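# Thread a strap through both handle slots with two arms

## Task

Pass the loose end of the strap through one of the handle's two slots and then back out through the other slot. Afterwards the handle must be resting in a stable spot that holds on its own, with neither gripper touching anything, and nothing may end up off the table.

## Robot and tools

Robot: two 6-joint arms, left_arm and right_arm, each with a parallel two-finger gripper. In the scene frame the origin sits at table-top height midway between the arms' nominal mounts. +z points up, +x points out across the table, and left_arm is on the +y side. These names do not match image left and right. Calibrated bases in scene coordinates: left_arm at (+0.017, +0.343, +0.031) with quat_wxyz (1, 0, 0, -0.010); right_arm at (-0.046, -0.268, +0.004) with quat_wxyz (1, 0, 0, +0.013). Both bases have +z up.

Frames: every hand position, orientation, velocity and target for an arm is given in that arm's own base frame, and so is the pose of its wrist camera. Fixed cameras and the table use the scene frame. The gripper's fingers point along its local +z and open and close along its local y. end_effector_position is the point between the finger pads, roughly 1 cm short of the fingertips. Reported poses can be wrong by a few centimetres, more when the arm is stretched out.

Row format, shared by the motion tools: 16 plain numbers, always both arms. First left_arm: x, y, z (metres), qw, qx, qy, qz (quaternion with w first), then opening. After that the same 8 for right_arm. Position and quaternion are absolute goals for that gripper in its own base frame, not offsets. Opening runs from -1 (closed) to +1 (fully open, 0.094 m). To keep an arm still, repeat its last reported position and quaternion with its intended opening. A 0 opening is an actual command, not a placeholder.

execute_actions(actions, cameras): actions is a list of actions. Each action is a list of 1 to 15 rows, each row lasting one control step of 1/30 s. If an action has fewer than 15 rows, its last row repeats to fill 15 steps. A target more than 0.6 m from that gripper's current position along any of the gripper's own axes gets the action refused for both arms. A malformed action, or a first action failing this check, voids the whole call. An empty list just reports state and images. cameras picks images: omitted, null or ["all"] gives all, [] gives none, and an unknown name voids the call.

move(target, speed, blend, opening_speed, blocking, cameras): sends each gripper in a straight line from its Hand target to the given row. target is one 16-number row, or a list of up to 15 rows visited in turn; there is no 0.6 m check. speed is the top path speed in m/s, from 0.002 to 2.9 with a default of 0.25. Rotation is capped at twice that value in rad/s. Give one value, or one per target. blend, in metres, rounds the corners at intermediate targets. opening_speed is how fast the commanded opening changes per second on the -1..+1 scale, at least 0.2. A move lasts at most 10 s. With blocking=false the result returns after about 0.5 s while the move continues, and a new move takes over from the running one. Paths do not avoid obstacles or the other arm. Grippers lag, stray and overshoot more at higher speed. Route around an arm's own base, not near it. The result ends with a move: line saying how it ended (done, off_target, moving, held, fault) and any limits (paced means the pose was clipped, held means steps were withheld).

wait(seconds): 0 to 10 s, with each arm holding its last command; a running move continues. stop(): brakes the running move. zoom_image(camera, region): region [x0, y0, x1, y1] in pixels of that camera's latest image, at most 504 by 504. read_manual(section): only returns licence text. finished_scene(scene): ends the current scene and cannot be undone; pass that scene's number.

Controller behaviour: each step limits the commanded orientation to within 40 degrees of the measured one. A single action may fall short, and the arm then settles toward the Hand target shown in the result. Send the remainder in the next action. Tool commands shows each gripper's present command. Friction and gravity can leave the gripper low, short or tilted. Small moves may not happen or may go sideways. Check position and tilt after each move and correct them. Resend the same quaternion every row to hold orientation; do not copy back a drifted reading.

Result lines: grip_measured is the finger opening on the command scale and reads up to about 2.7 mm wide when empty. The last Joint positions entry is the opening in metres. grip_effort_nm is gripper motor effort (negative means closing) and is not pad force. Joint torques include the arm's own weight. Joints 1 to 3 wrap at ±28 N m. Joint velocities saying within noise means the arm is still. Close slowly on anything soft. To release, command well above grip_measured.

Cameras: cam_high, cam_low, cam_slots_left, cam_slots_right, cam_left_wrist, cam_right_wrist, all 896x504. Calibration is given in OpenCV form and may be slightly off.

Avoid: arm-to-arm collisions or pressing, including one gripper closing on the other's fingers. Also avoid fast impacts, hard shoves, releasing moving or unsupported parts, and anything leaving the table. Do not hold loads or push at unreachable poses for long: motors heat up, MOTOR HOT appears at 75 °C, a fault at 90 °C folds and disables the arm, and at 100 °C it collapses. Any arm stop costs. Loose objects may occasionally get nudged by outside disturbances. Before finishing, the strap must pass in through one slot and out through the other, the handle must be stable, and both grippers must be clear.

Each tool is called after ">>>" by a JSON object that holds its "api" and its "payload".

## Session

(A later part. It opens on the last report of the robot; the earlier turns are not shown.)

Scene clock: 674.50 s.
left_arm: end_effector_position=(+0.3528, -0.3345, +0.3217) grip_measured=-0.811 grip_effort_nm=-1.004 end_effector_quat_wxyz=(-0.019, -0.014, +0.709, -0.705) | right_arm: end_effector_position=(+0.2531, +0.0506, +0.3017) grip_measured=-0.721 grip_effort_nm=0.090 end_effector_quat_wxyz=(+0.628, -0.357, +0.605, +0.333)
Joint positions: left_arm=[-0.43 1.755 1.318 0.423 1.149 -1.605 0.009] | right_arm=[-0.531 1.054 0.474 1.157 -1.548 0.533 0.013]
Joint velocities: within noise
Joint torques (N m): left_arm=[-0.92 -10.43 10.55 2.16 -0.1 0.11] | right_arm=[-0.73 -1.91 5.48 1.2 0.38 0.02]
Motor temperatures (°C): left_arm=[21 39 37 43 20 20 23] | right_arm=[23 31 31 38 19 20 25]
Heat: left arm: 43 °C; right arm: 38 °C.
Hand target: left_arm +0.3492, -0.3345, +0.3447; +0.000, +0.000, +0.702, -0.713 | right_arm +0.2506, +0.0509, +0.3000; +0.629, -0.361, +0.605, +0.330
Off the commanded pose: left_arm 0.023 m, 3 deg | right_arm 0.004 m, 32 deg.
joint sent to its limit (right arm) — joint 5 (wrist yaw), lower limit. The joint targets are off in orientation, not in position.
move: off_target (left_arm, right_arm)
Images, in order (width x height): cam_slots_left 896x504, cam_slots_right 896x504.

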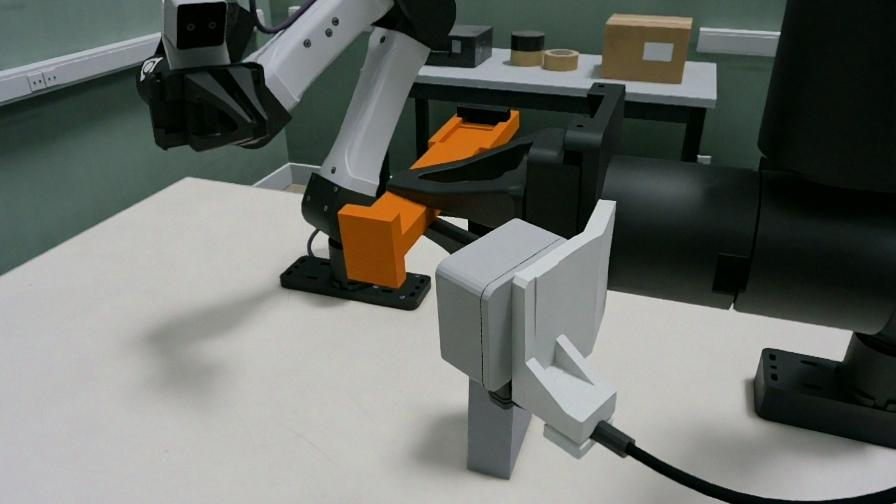

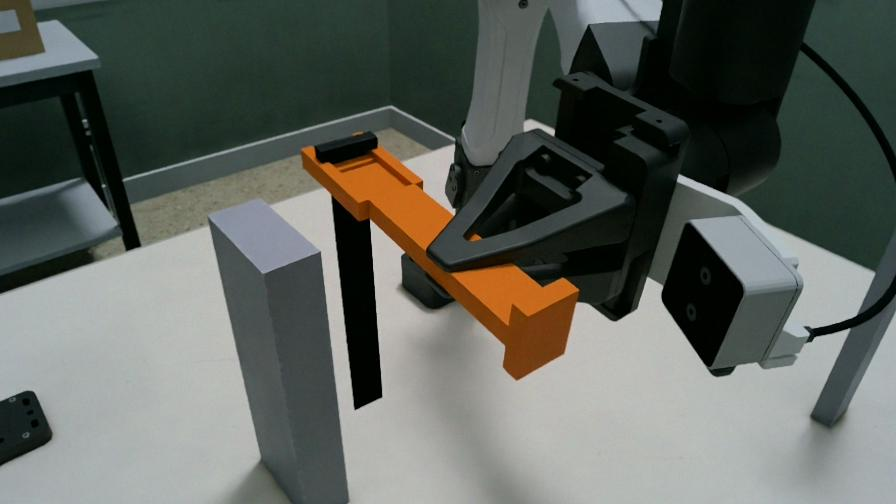

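>>> {"api": "move", "payload": {"target": [0.35,-0.335,0.345,0.4963,0.5037,0.4963,-0.5037,-0.9,0.25,0.05,0.30,0.629,-0.361,0.605,0.330,-0.72], "speed": 0.15, "cameras": ["cam_slots_left","cam_slots_right"]}}

Scene clock: 683.57 s.
left_arm: end_effector_position=(+0.3540, -0.3349, +0.3232) grip_measured=-0.811 grip_effort_nm=-1.004 end_effector_quat_wxyz=(+0.479, +0.493, +0.517, -0.510) | right_arm: end_effector_position=(+0.2533, +0.0496, +0.3016) grip_measured=-0.721 grip_effort_nm=0.090 end_effector_quat_wxyz=(+0.629, -0.355, +0.606, +0.333)
Joint positions: left_arm=[-0.43 1.755 1.345 0.361 1.148 -0.011 0.009] | right_arm=[-0.535 1.054 0.474 1.157 -1.548 0.533 0.013]
Joint velocities: within noise
Joint torques (N m): left_arm=[-0.83 -9.7 10.78 2.15 0.07 0.16] | right_arm=[-0.65 -2.4 5.33 1.11 0.37 -0.03]
Motor temperatures (°C): left_arm=[21 38 38 42 20 20 23] | right_arm=[23 30 31 35 19 20 25]
Heat: left arm: 42 °C; right arm: 35 °C.
Hand target: left_arm +0.3494, -0.3347, +0.3447; +0.496, +0.503, +0.496, -0.504 | right_arm +0.2503, +0.0503, +0.3000; +0.629, -0.360, +0.605, +0.329
Off the commanded pose: left_arm 0.022 m, 3 deg | right_arm 0.004 m, 1 deg.
joint sent to its limit (right arm) — joint 5 (wrist yaw), lower limit. The joint targets still meet the commanded pose.
move: off_target (left_arm)
Images, in order (width x height): cam_slots_left 896x504, cam_slots_right 896x504.

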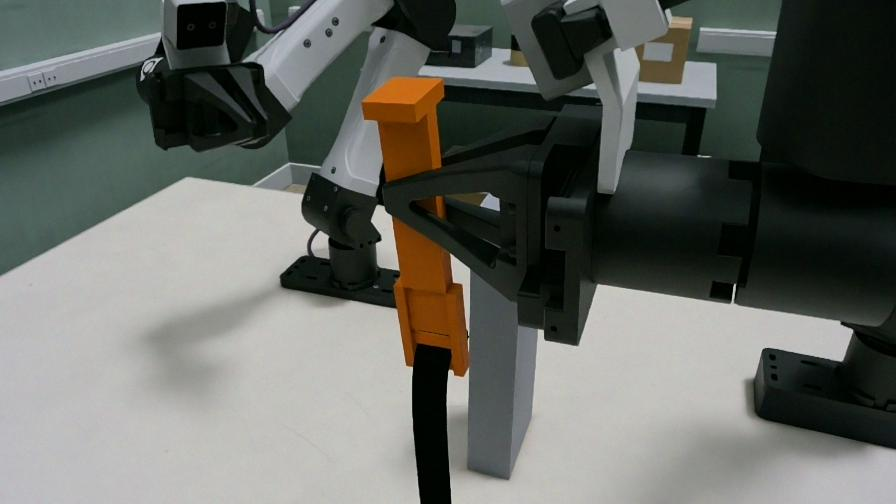

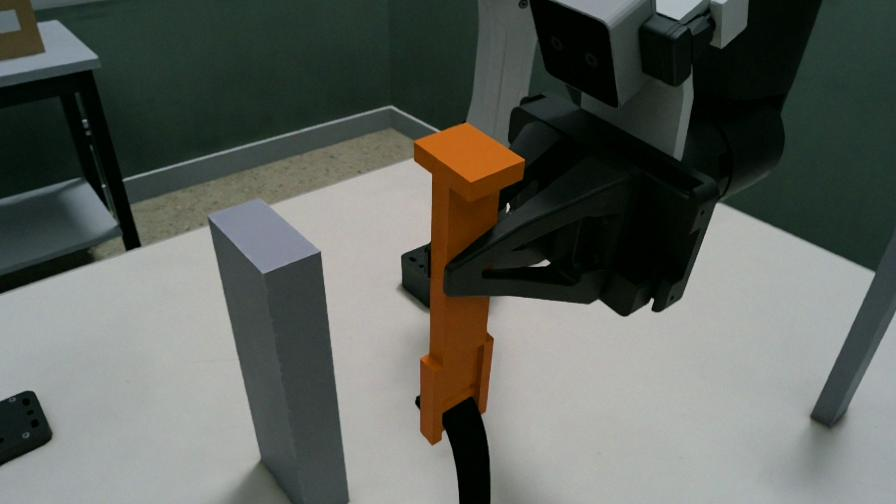

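>>> {"api": "move", "payload": {"target": [0.35,-0.335,0.345,0.7019,0.7123,0,0,-0.9,0.25,0.05,0.30,0.629,-0.361,0.605,0.330,-0.72], "speed": 0.13, "cameras": ["cam_slots_left","cam_slots_right"]}}

Scene clock: 698.37 s.
left_arm: end_effector_position=(+0.3540, -0.3347, +0.3158) grip_measured=-0.811 grip_effort_nm=-0.989 end_effector_quat_wxyz=(+0.692, +0.721, +0.024, -0.027) | right_arm: end_effector_position=(+0.2533, +0.0496, +0.3016) grip_measured=-0.721 grip_effort_nm=0.090 end_effector_quat_wxyz=(+0.629, -0.355, +0.606, +0.333)
Joint positions: left_arm=[-0.43 1.755 1.345 0.31 1.145 1.59 0.009] | right_arm=[-0.535 1.054 0.474 1.157 -1.548 0.533 0.013]
Joint velocities: within noise
Joint torques (N m): left_arm=[-1.02 -10.7 11.28 2.1 -0.05 0.05] | right_arm=[-0.69 -2.33 5.3 1.13 0.38 -0.04]
Motor temperatures (°C): left_arm=[21 37 41 41 20 20 23] | right_arm=[23 29 31 32 19 20 25]
Heat: left arm: 41 °C; right arm: 32 °C.
Hand target: left_arm +0.3489, -0.3344, +0.3446; +0.702, +0.712, +0.000, +0.000 | right_arm +0.2502, +0.0503, +0.3000; +0.630, -0.360, +0.605, +0.329
Off the commanded pose: left_arm 0.029 m, 4 deg | right_arm 0.004 m, 1 deg.
joint sent to its limit (right arm) — joint 5 (wrist yaw), lower limit. The joint targets still meet the commanded pose.
move: off_target (left_arm)
Images, in order (width x height): cam_slots_left 896x504, cam_slots_right 896x504.

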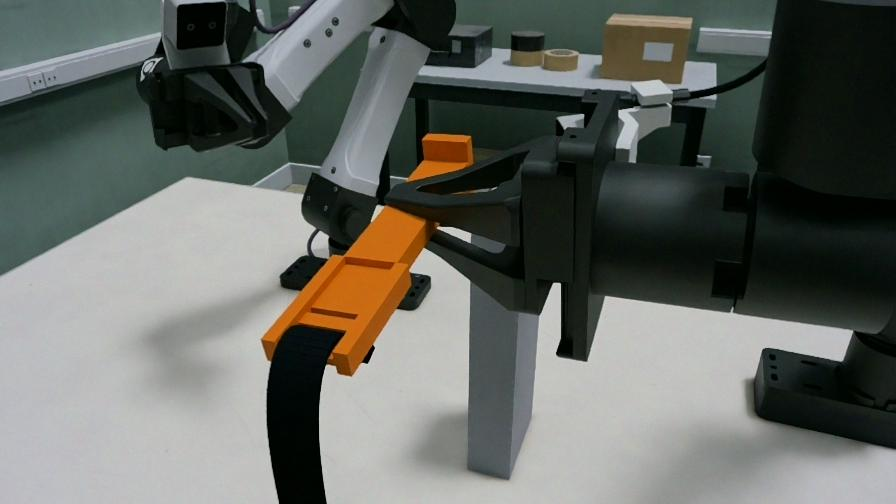

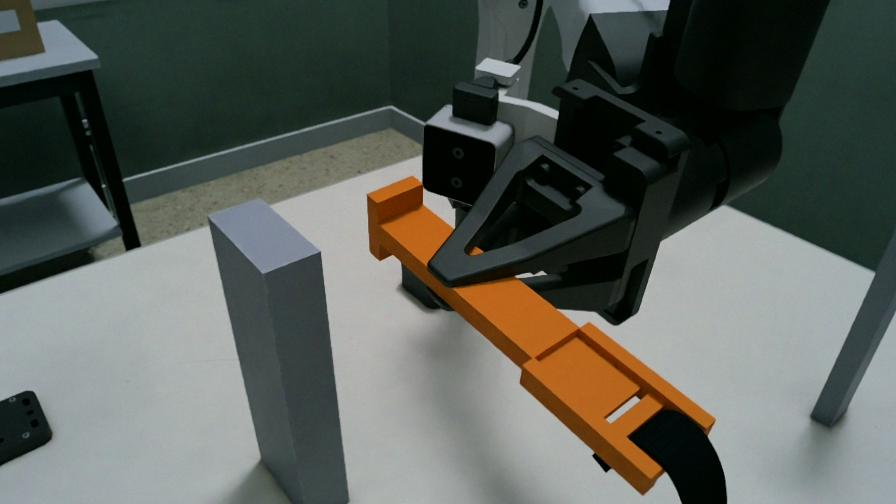

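>>> {"api": "move", "payload": {"target": [0.255,-0.335,0.345,0.7019,0.7123,0,0,-0.9,0.25,0.05,0.30,0.629,-0.361,0.605,0.330,-0.72], "speed": 0.08, "cameras": ["cam_slots_left","cam_slots_right","cam_low","cam_right_wrist"]}}

Scene clock: 703.37 s.
left_arm: end_effector_position=(+0.2582, -0.3365, +0.3428) grip_measured=-0.811 grip_effort_nm=-0.994 end_effector_quat_wxyz=(+0.700, +0.714, +0.001, -0.006) | right_arm: end_effector_position=(+0.2534, +0.0496, +0.3016) grip_measured=-0.721 grip_effort_nm=0.090 end_effector_quat_wxyz=(+0.629, -0.355, +0.606, +0.333)
Joint positions: left_arm=[-0.565 1.429 1.085 0.308 1.014 1.592 0.009] | right_arm=[-0.535 1.054 0.474 1.156 -1.548 0.533 0.013]
Joint velocities: within noise
Joint torques (N m): left_arm=[-0.96 -6.84 6.42 2.17 -0.07 -0.05] | right_arm=[-0.66 -2.32 5.34 1.11 0.38 -0.02]
Motor temperatures (°C): left_arm=[21 37 41 41 20 20 23] | right_arm=[23 29 31 31 19 20 25]
Heat: left arm: 41 °C; right arm: 31 °C.
Hand target: left_arm +0.2551, -0.3350, +0.3450; +0.702, +0.712, +0.000, +0.000 | right_arm +0.2503, +0.0502, +0.3000; +0.629, -0.360, +0.605, +0.329
Off the commanded pose: left_arm 0.004 m, 1 deg | right_arm 0.004 m, 1 deg.
joint sent to its limit (right arm) — joint 5 (wrist yaw), lower limit. The joint targets still meet the commanded pose.
move: done
camera_calibration:
cam_right_wrist: T_world_to_cam=[[0.853246, -0.521079, 0.0211805, -0.19641], [-0.214967, -0.388423, -0.896056, 0.380474], [0.475143, 0.760003, -0.443435, 0.0653346], [0, 0, 0, 1]] pos_world=[0.218332, -0.00421496, 0.374057]
Images, in order (width x height): cam_low 896x504, cam_slots_left 896x504, cam_slots_right 896x504, cam_right_wrist 896x504.

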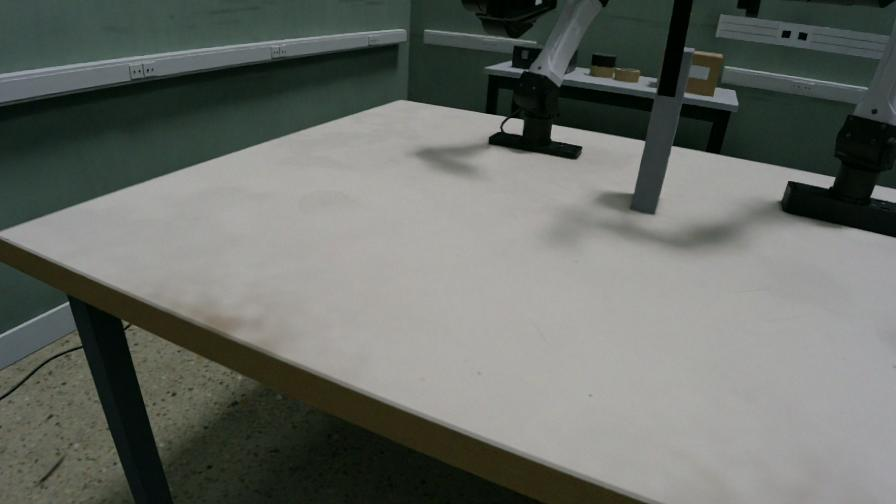

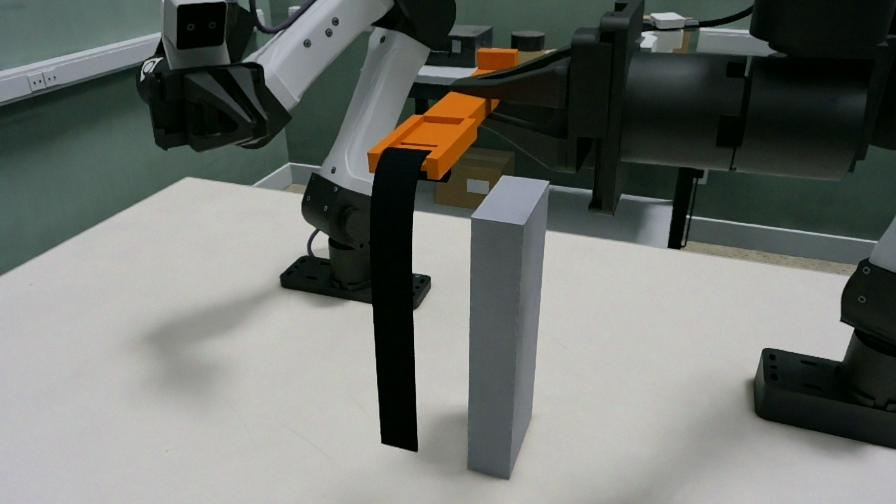

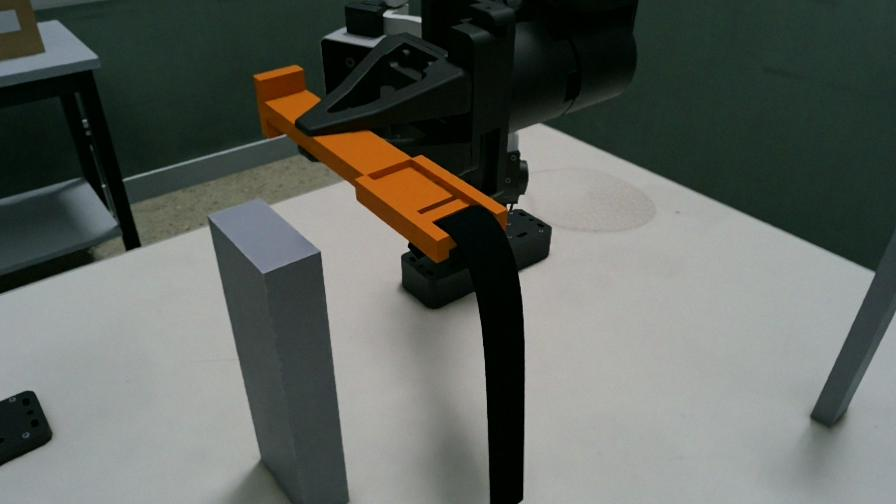

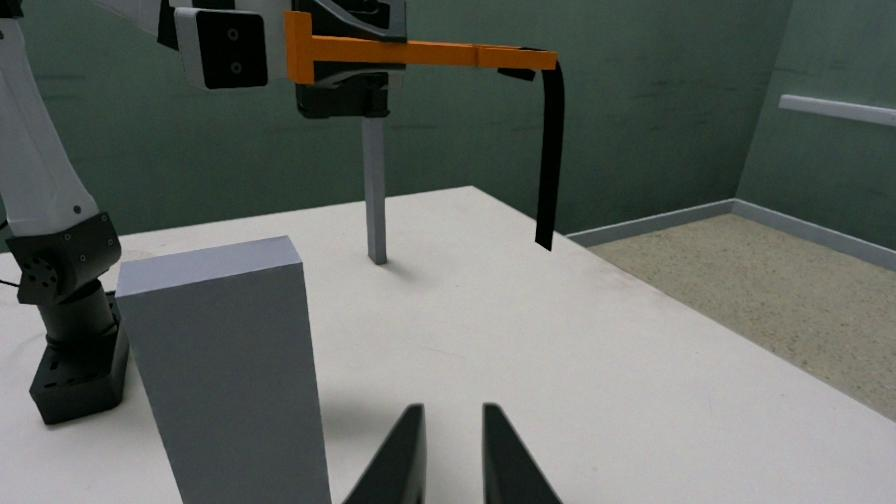

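>>> {"api": "move", "payload": {"target": [0.255,-0.335,0.265,0.7019,0.7123,0,0,-0.9,0.25,0.05,0.30,0.629,-0.361,0.605,0.330,-0.72], "speed": 0.07, "cameras": ["cam_high","cam_slots_left","cam_slots_right","cam_low","cam_right_wrist"]}}

Scene clock: 710.43 s.
left_arm: end_effector_position=(+0.2546, -0.3341, +0.2664) grip_measured=-0.811 grip_effort_nm=-0.989 end_effector_quat_wxyz=(+0.699, +0.715, +0.001, -0.006) | right_arm: end_effector_position=(+0.2534, +0.0496, +0.3016) grip_measured=-0.721 grip_effort_nm=0.090 end_effector_quat_wxyz=(+0.629, -0.355, +0.606, +0.333)
Joint positions: left_arm=[-0.565 1.491 0.828 0.622 1.012 1.595 0.009] | right_arm=[-0.535 1.054 0.474 1.156 -1.548 0.533 0.013]
Joint velocities: within noise
Joint torques (N m): left_arm=[-0.9 -5.08 6.15 2.46 -0.07 -0.04] | right_arm=[-0.59 -2.35 5.3 1.12 0.35 -0.05]
Motor temperatures (°C): left_arm=[21 36 40 41 20 20 23] | right_arm=[23 28 31 30 19 20 24]
Heat: left arm: 41 °C; right arm: 31 °C.
Hand target: left_arm +0.2550, -0.3349, +0.2649; +0.701, +0.713, +0.000, +0.000 | right_arm +0.2503, +0.0502, +0.3000; +0.629, -0.360, +0.605, +0.329
Off the commanded pose: left_arm 0.002 m, 1 deg | right_arm 0.004 m, 1 deg.
joint sent to its limit (right arm) — joint 5 (wrist yaw), lower limit. The joint targets still meet the commanded pose.
move: done
camera_calibration:
cam_right_wrist: T_world_to_cam=[[0.853246, -0.521079, 0.0211805, -0.19641], [-0.214967, -0.388423, -0.896056, 0.380474], [0.475143, 0.760003, -0.443435, 0.0653346], [0, 0, 0, 1]] pos_world=[0.218332, -0.00421496, 0.374057]
Images, in order (width x height): cam_high 896x504, cam_low 896x504, cam_slots_left 896x504, cam_slots_right 896x504, cam_right_wrist 896x504.

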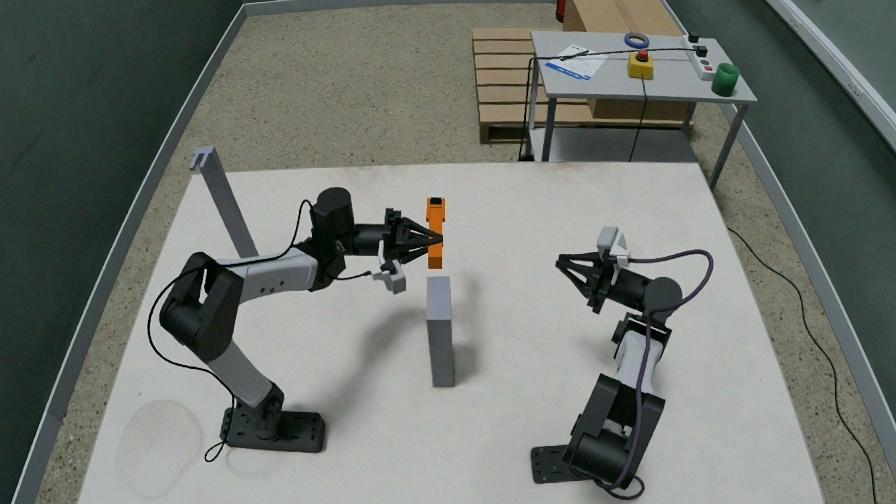

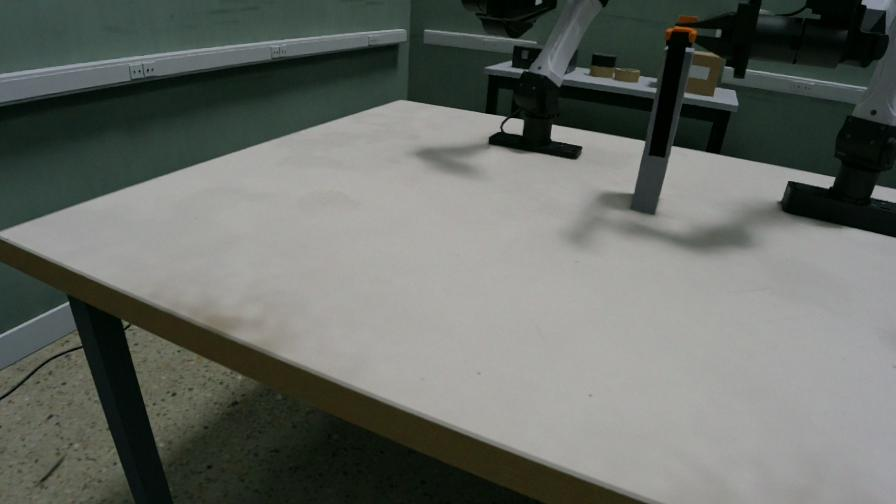

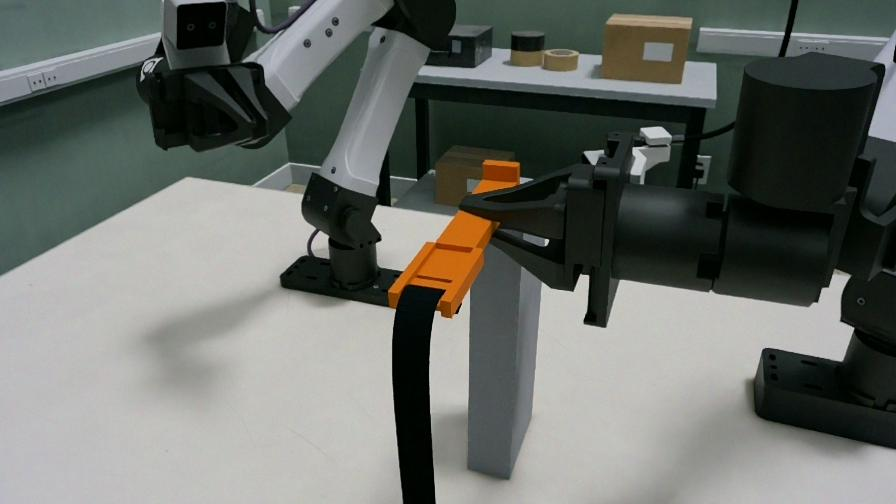

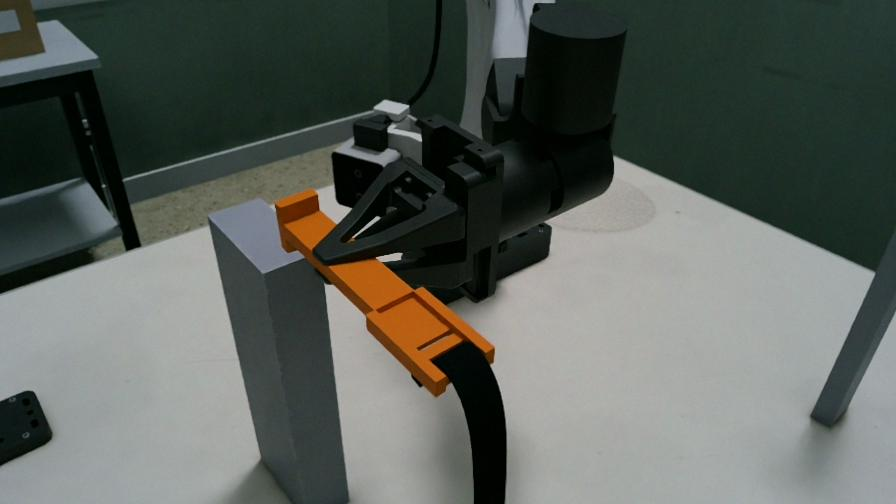

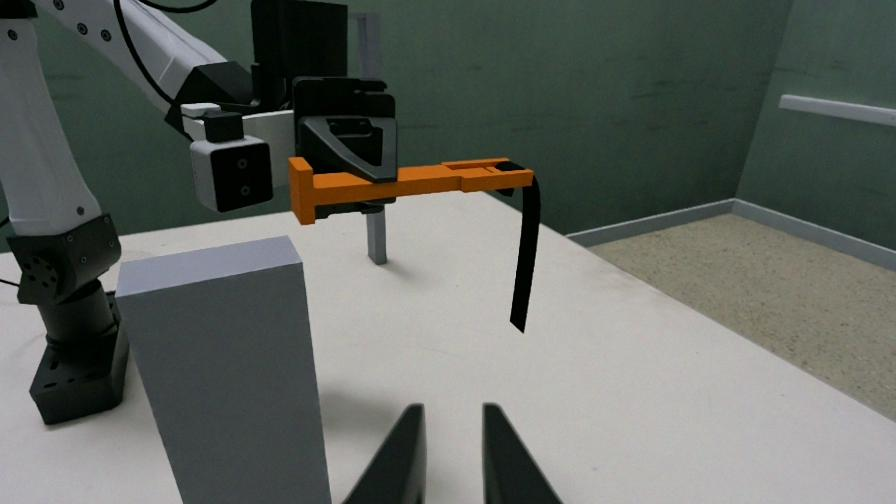

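>>> {"api": "move", "payload": {"target": [[0.255,-0.335,0.265,0.7019,0.7123,0,0,-0.9,0.35,0.10,0.25,0.4947,-0.5247,0.5053,0.4742,-0.72],[0.255,-0.335,0.265,0.7019,0.7123,0,0,-0.9,0.455,0.165,0.210,0.4947,-0.5247,0.5053,0.4742,0.0]], "speed": 0.12, "cameras": ["cam_high","cam_slots_left","cam_slots_right","cam_right_wrist"]}}

Scene clock: 748.07 s.
left_arm: end_effector_position=(+0.2546, -0.3341, +0.2666) grip_measured=-0.811 grip_effort_nm=-0.999 end_effector_quat_wxyz=(+0.700, +0.714, +0.001, -0.006) | right_arm: end_effector_position=(+0.4513, +0.1642, +0.2045) grip_measured=-0.001 grip_effort_nm=0.090 end_effector_quat_wxyz=(+0.508, -0.489, +0.509, +0.493)
Joint positions: left_arm=[-0.565 1.491 0.828 0.624 1.012 1.595 0.009] | right_arm=[-0.017 2.158 1.307 1.06 -1.553 0.214 0.047]
Joint velocities: within noise
Joint torques (N m): left_arm=[-0.77 -4.88 6.19 2.49 -0.05 -0.02] | right_arm=[-0.01 -8.55 9.03 1.39 0.2 -0.21]
Motor temperatures (°C): left_arm=[21 32 37 40 20 20 23] | right_arm=[23 27 31 29 19 20 24]
Heat: left arm: 40 °C; right arm: 31 °C.
Hand target: left_arm +0.2550, -0.3349, +0.2649; +0.702, +0.713, +0.000, +0.000 | right_arm +0.4549, +0.1650, +0.2099; +0.518, -0.501, +0.497, +0.483
Off the commanded pose: left_arm 0.002 m, 1 deg | right_arm 0.007 m, 5 deg.
joint sent to its limit (right arm) — joint 5 (wrist yaw), lower limit. The joint targets are off in orientation, not in position.
move: off_target (right_arm); target 2's new opening was sent with right_arm's hand 0.006 m and 5 deg from that target
camera_calibration:
cam_right_wrist: T_world_to_cam=[[0.999221, -0.0285053, -0.0272925, -0.440335], [-0.0372096, -0.450098, -0.892204, 0.309709], [0.0131483, 0.892524, -0.450808, 0.0293517], [0, 0, 0, 1]] pos_world=[0.45113, 0.10065, 0.277538]
Images, in order (width x height): cam_high 896x504, cam_slots_left 896x504, cam_slots_right 896x504, cam_right_wrist 896x504.

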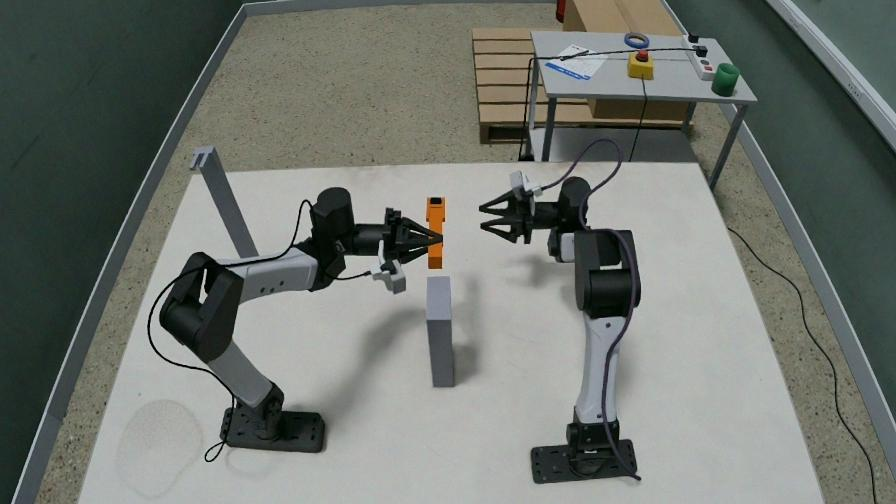

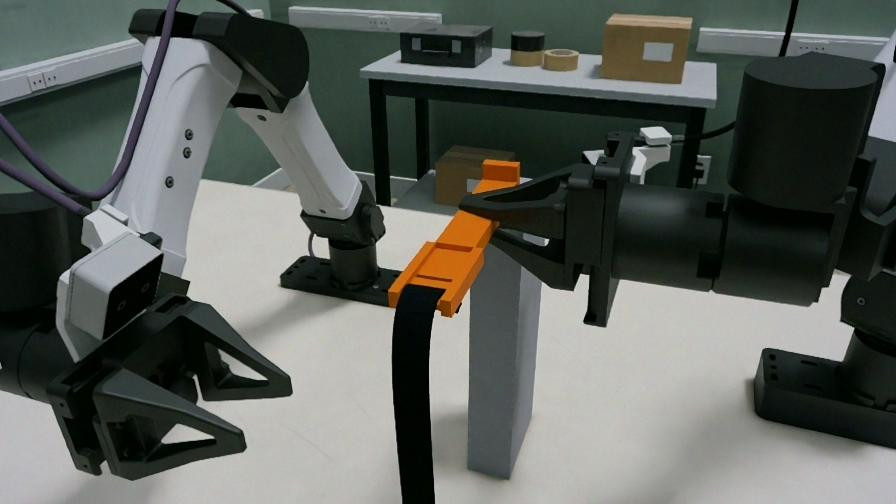

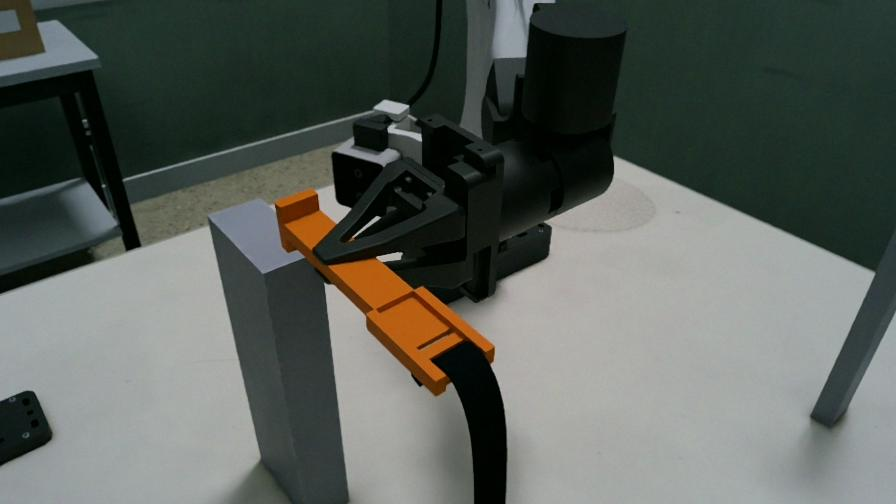

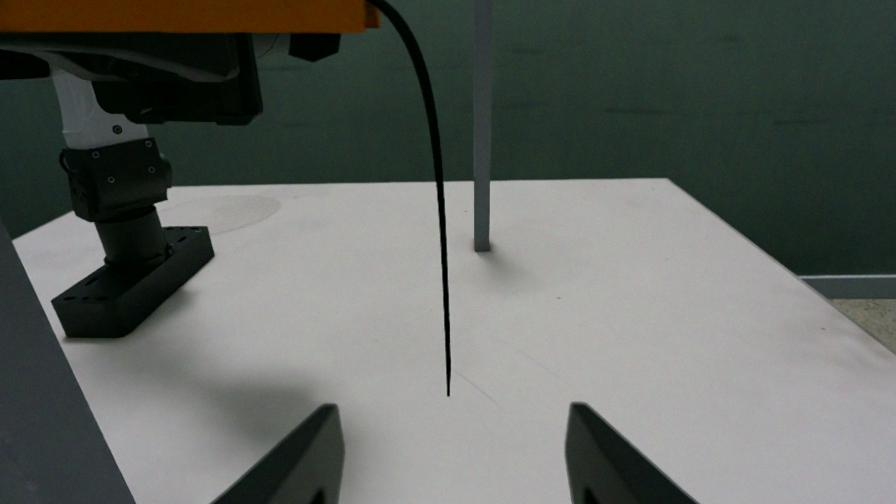

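>>> {"api": "move", "payload": {"target": [0.255,-0.335,0.265,0.7019,0.7123,0,0,-0.9,0.4545,0.270,0.210,0.4947,-0.5247,0.5053,0.4742,0.0], "speed": 0.06, "cameras": ["cam_slots_left","cam_slots_right","cam_low","cam_right_wrist"]}}

>>> {"api": "zoom_image", "payload": {"camera": "cam_low", "region": [580, 0, 760, 200]}}

Scene clock: 761.23 s.
left_arm: end_effector_position=(+0.2546, -0.3341, +0.2666) grip_measured=-0.811 grip_effort_nm=-0.999 end_effector_quat_wxyz=(+0.700, +0.714, +0.001, -0.006) | right_arm: end_effector_position=(+0.4506, +0.2688, +0.1858) grip_measured=-0.001 grip_effort_nm=0.095 end_effector_quat_wxyz=(+0.473, -0.510, +0.523, +0.493)
Joint positions: left_arm=[-0.565 1.491 0.828 0.624 1.012 1.595 0.009] | right_arm=[0.212 2.158 1.458 0.375 -1.357 -0.286 0.047]
Joint velocities: within noise
Joint torques (N m): left_arm=[-0.8 -5.04 6.15 2.41 -0.05 -0.03] | right_arm=[-0.01 -11.89 10.07 1.58 -0.03 -0.22]
Motor temperatures (°C): left_arm=[21 32 37 40 20 20 23] | right_arm=[23 30 33 29 19 20 24]
Heat: left arm: 40 °C; right arm: 33 °C.
Hand target: left_arm +0.2550, -0.3349, +0.2649; +0.702, +0.713, +0.000, +0.000 | right_arm +0.4536, +0.2697, +0.2099; +0.495, -0.524, +0.505, +0.475
Off the commanded pose: left_arm 0.002 m, 1 deg | right_arm 0.025 m, 4 deg.
move: off_target (right_arm)
camera_calibration:
cam_right_wrist: T_world_to_cam=[[0.998389, 0.0108884, -0.0556859, -0.442248], [-0.0421679, -0.514282, -0.856584, 0.352953], [-0.0379651, 0.857552, -0.512995, -0.028346], [0, 0, 0, 1]] pos_world=[0.455343, 0.210641, 0.263165]
Images, in order (width x height): cam_low 896x504, cam_slots_left 896x504, cam_slots_right 896x504, cam_right_wrist 896x504.

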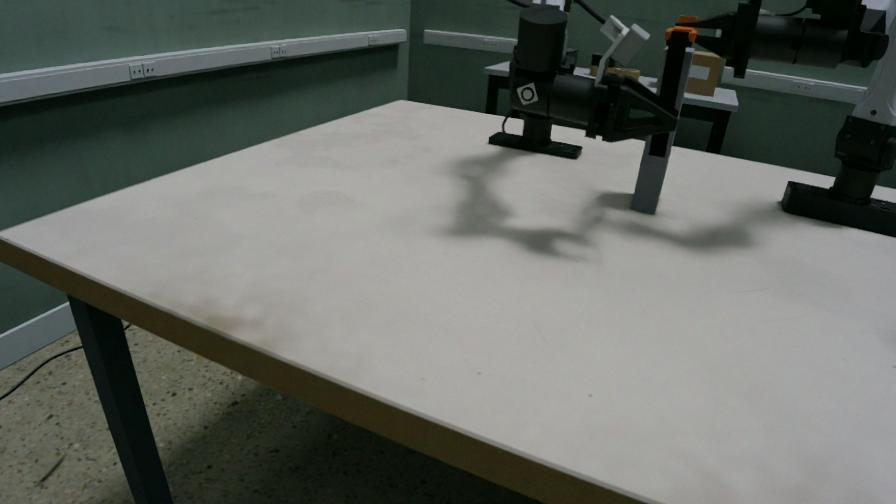

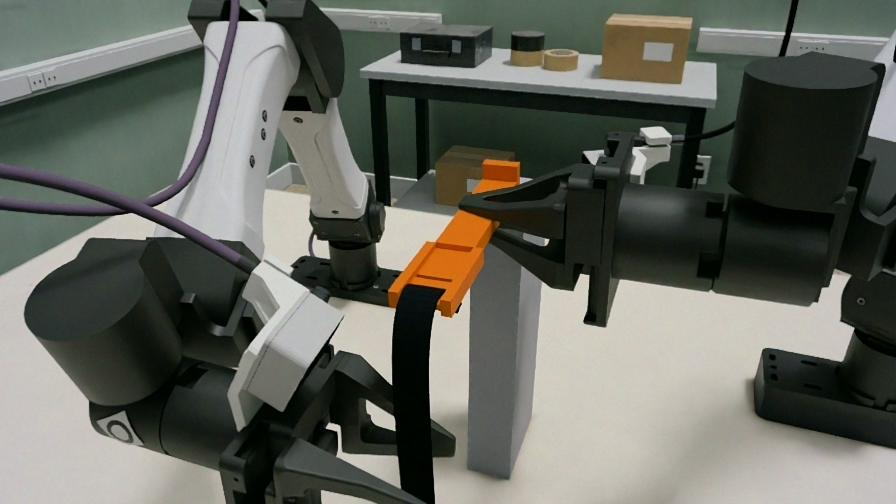

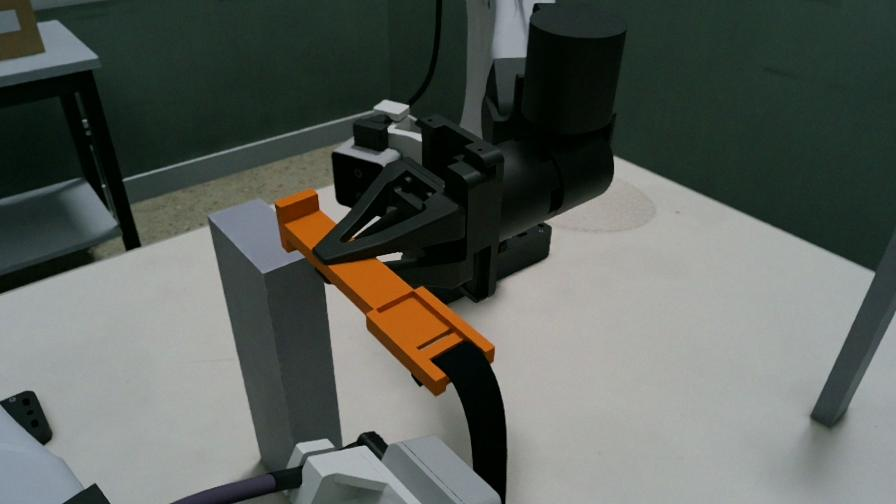

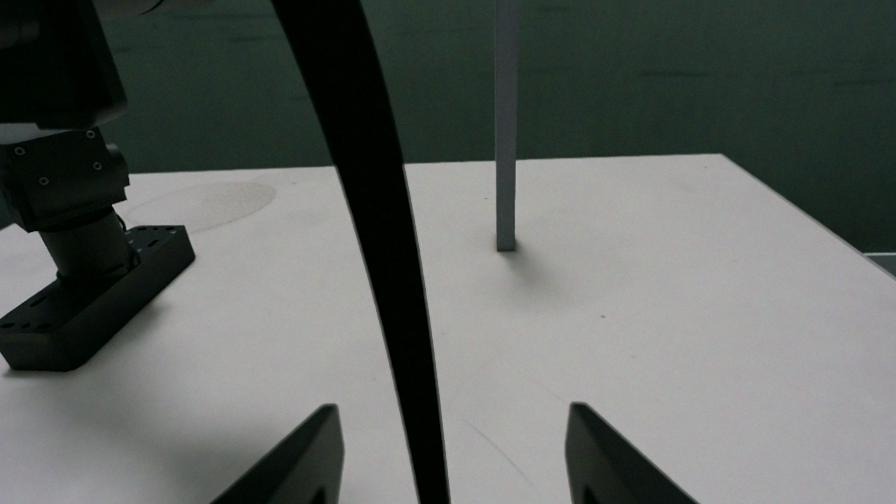

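Scaled by 2.520 from the camera's 896x504 image, which has a finer 1280x720 frame.

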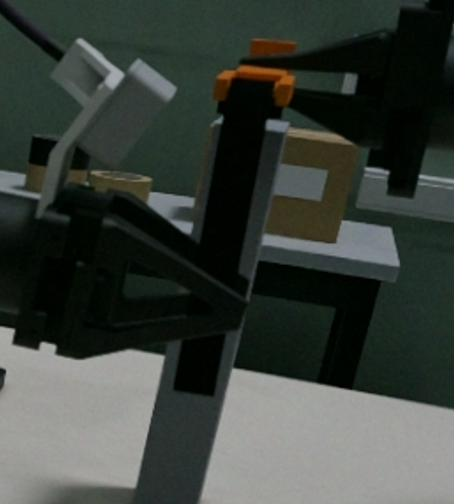

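>>> {"api": "move", "payload": {"target": [0.255,-0.335,0.265,0.7019,0.7123,0,0,-0.9,0.4535,0.270,0.230,0.4947,-0.5247,0.5053,0.4742,0.0], "speed": 0.05, "cameras": ["cam_low","cam_right_wrist"]}}

>>> {"api": "zoom_image", "payload": {"camera": "cam_low", "region": [580, 0, 760, 200]}}

Scene clock: 768.00 s.
left_arm: end_effector_position=(+0.2546, -0.3341, +0.2666) grip_measured=-0.811 grip_effort_nm=-0.994 end_effector_quat_wxyz=(+0.700, +0.714, +0.001, -0.006) | right_arm: end_effector_position=(+0.4524, +0.2691, +0.1949) grip_measured=-0.001 grip_effort_nm=0.095 end_effector_quat_wxyz=(-0.466, +0.506, -0.529, -0.496)
Joint positions: left_arm=[-0.565 1.491 0.828 0.624 1.012 1.595 0.009] | right_arm=[0.212 2.148 1.491 0.309 -1.355 -0.287 0.047]
Joint velocities: within noise
Joint torques (N m): left_arm=[-0.76 -5.08 6.04 2.49 -0.04 -0.02] | right_arm=[0.02 -13.7 10.1 1.58 -0.07 -0.18]
Motor temperatures (°C): left_arm=[21 31 37 40 20 20 23] | right_arm=[23 32 34 29 19 20 24]
Heat: left arm: 40 °C; right arm: 34 °C.
Hand target: left_arm +0.2550, -0.3349, +0.2649; +0.702, +0.713, +0.000, +0.000 | right_arm +0.4521, +0.2697, +0.2297; -0.495, +0.524, -0.505, -0.474
Off the commanded pose: left_arm 0.002 m, 1 deg | right_arm 0.035 m, 5 deg.
move: off_target (right_arm)
camera_calibration:
cam_right_wrist: T_world_to_cam=[[0.997036, 0.00917419, -0.0763902, -0.438324], [-0.0605666, -0.518709, -0.852803, 0.369753], [-0.0474481, 0.854902, -0.516616, -0.0181646], [0, 0, 0, 1]] pos_world=[0.458558, 0.211344, 0.272458]
Images, in order (width x height): cam_low 896x504, cam_right_wrist 896x504.

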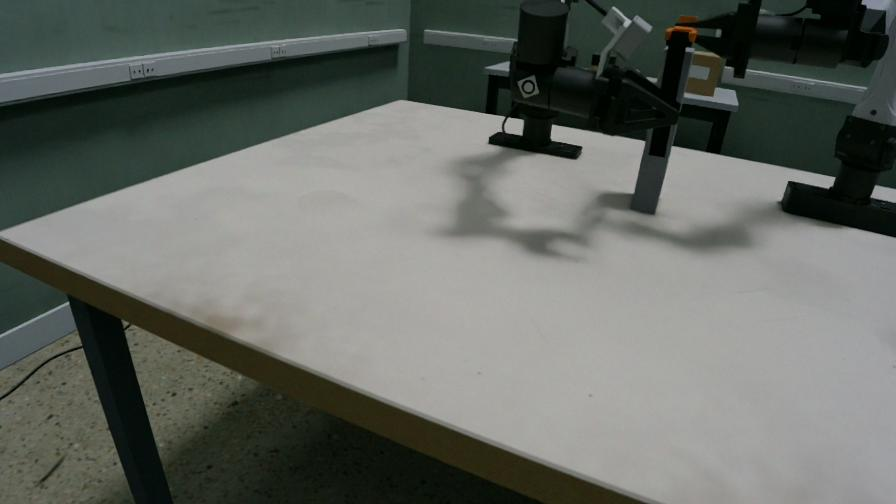

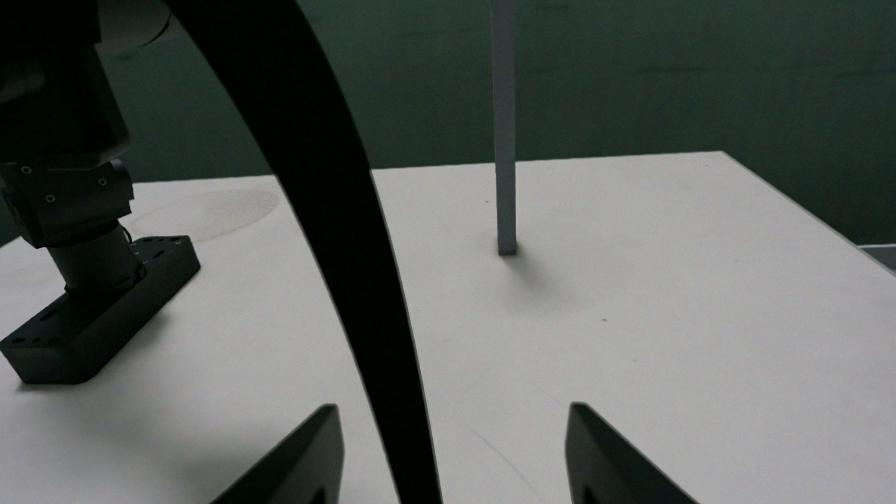

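Scaled by 2.520 from the camera's 896x504 image, which has a finer 1280x720 frame.

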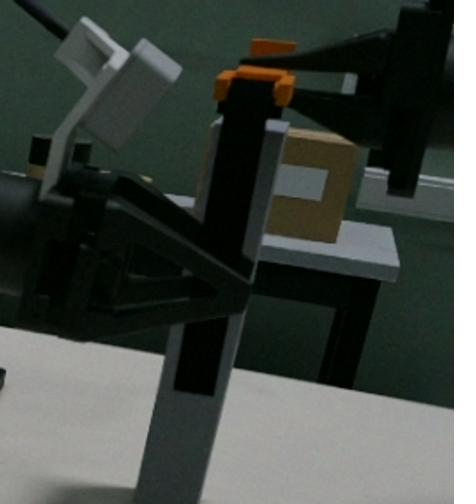

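>>> {"api": "move", "payload": {"target": [0.255,-0.335,0.265,0.7019,0.7123,0,0,-0.9,0.4505,0.270,0.243,0.4947,-0.5247,0.5053,0.4742,0.0], "speed": 0.05, "cameras": ["cam_low","cam_right_wrist"]}}

>>> {"api": "zoom_image", "payload": {"camera": "cam_low", "region": [580, 0, 760, 200]}}

Scene clock: 775.73 s.
left_arm: end_effector_position=(+0.2546, -0.3341, +0.2666) grip_measured=-0.811 grip_effort_nm=-0.989 end_effector_quat_wxyz=(+0.700, +0.714, +0.001, -0.006) | right_arm: end_effector_position=(+0.4506, +0.2686, +0.2075) grip_measured=-0.001 grip_effort_nm=0.095 end_effector_quat_wxyz=(-0.466, +0.506, -0.530, -0.496)
Joint positions: left_arm=[-0.565 1.491 0.828 0.624 1.012 1.595 0.009] | right_arm=[0.212 2.121 1.504 0.269 -1.353 -0.287 0.047]
Joint velocities: within noise
Joint torques (N m): left_arm=[-0.83 -5.03 6.09 2.48 -0.08 -0.02] | right_arm=[0.17 -13.44 10.21 1.62 -0.07 -0.16]
Motor temperatures (°C): left_arm=[21 31 37 40 20 20 23] | right_arm=[23 35 34 29 19 20 24]
Heat: left arm: 40 °C; right arm: 35 °C.
Hand target: left_arm +0.2550, -0.3349, +0.2649; +0.702, +0.713, +0.000, +0.000 | right_arm +0.4491, +0.2696, +0.2425; -0.495, +0.524, -0.505, -0.474
Off the commanded pose: left_arm 0.002 m, 1 deg | right_arm 0.036 m, 5 deg.
move: off_target (right_arm)
camera_calibration:
cam_right_wrist: T_world_to_cam=[[0.997004, 0.00737671, -0.0770023, -0.434992], [-0.0619869, -0.519306, -0.852337, 0.380824], [-0.0462752, 0.854556, -0.517293, -0.0116674], [0, 0, 0, 1]] pos_world=[0.456755, 0.210944, 0.28506]
Images, in order (width x height): cam_low 896x504, cam_right_wrist 896x504.

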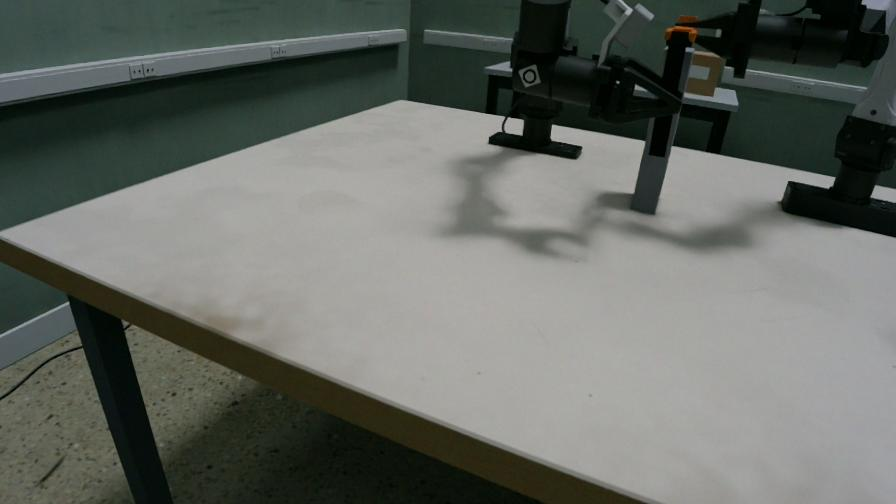

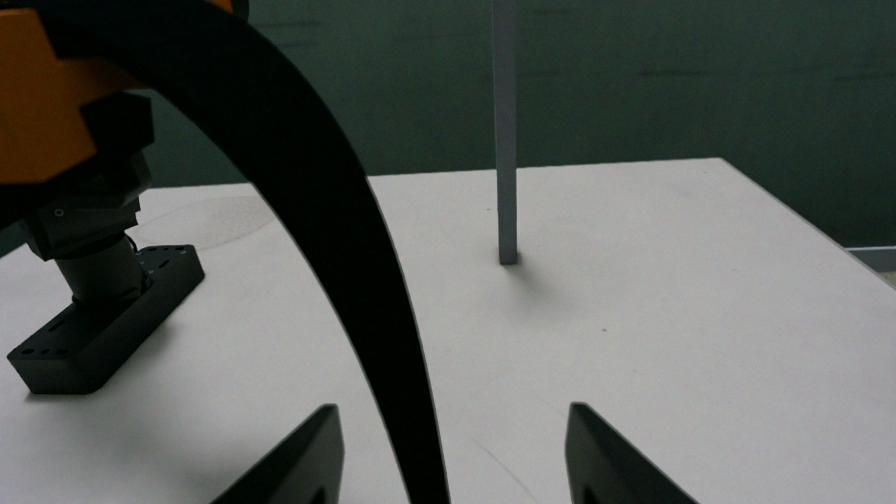

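Scaled by 2.520 from the camera's 896x504 image, which has a finer 1280x720 frame.

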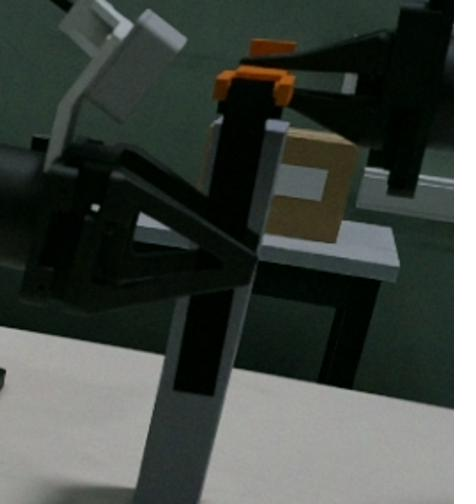

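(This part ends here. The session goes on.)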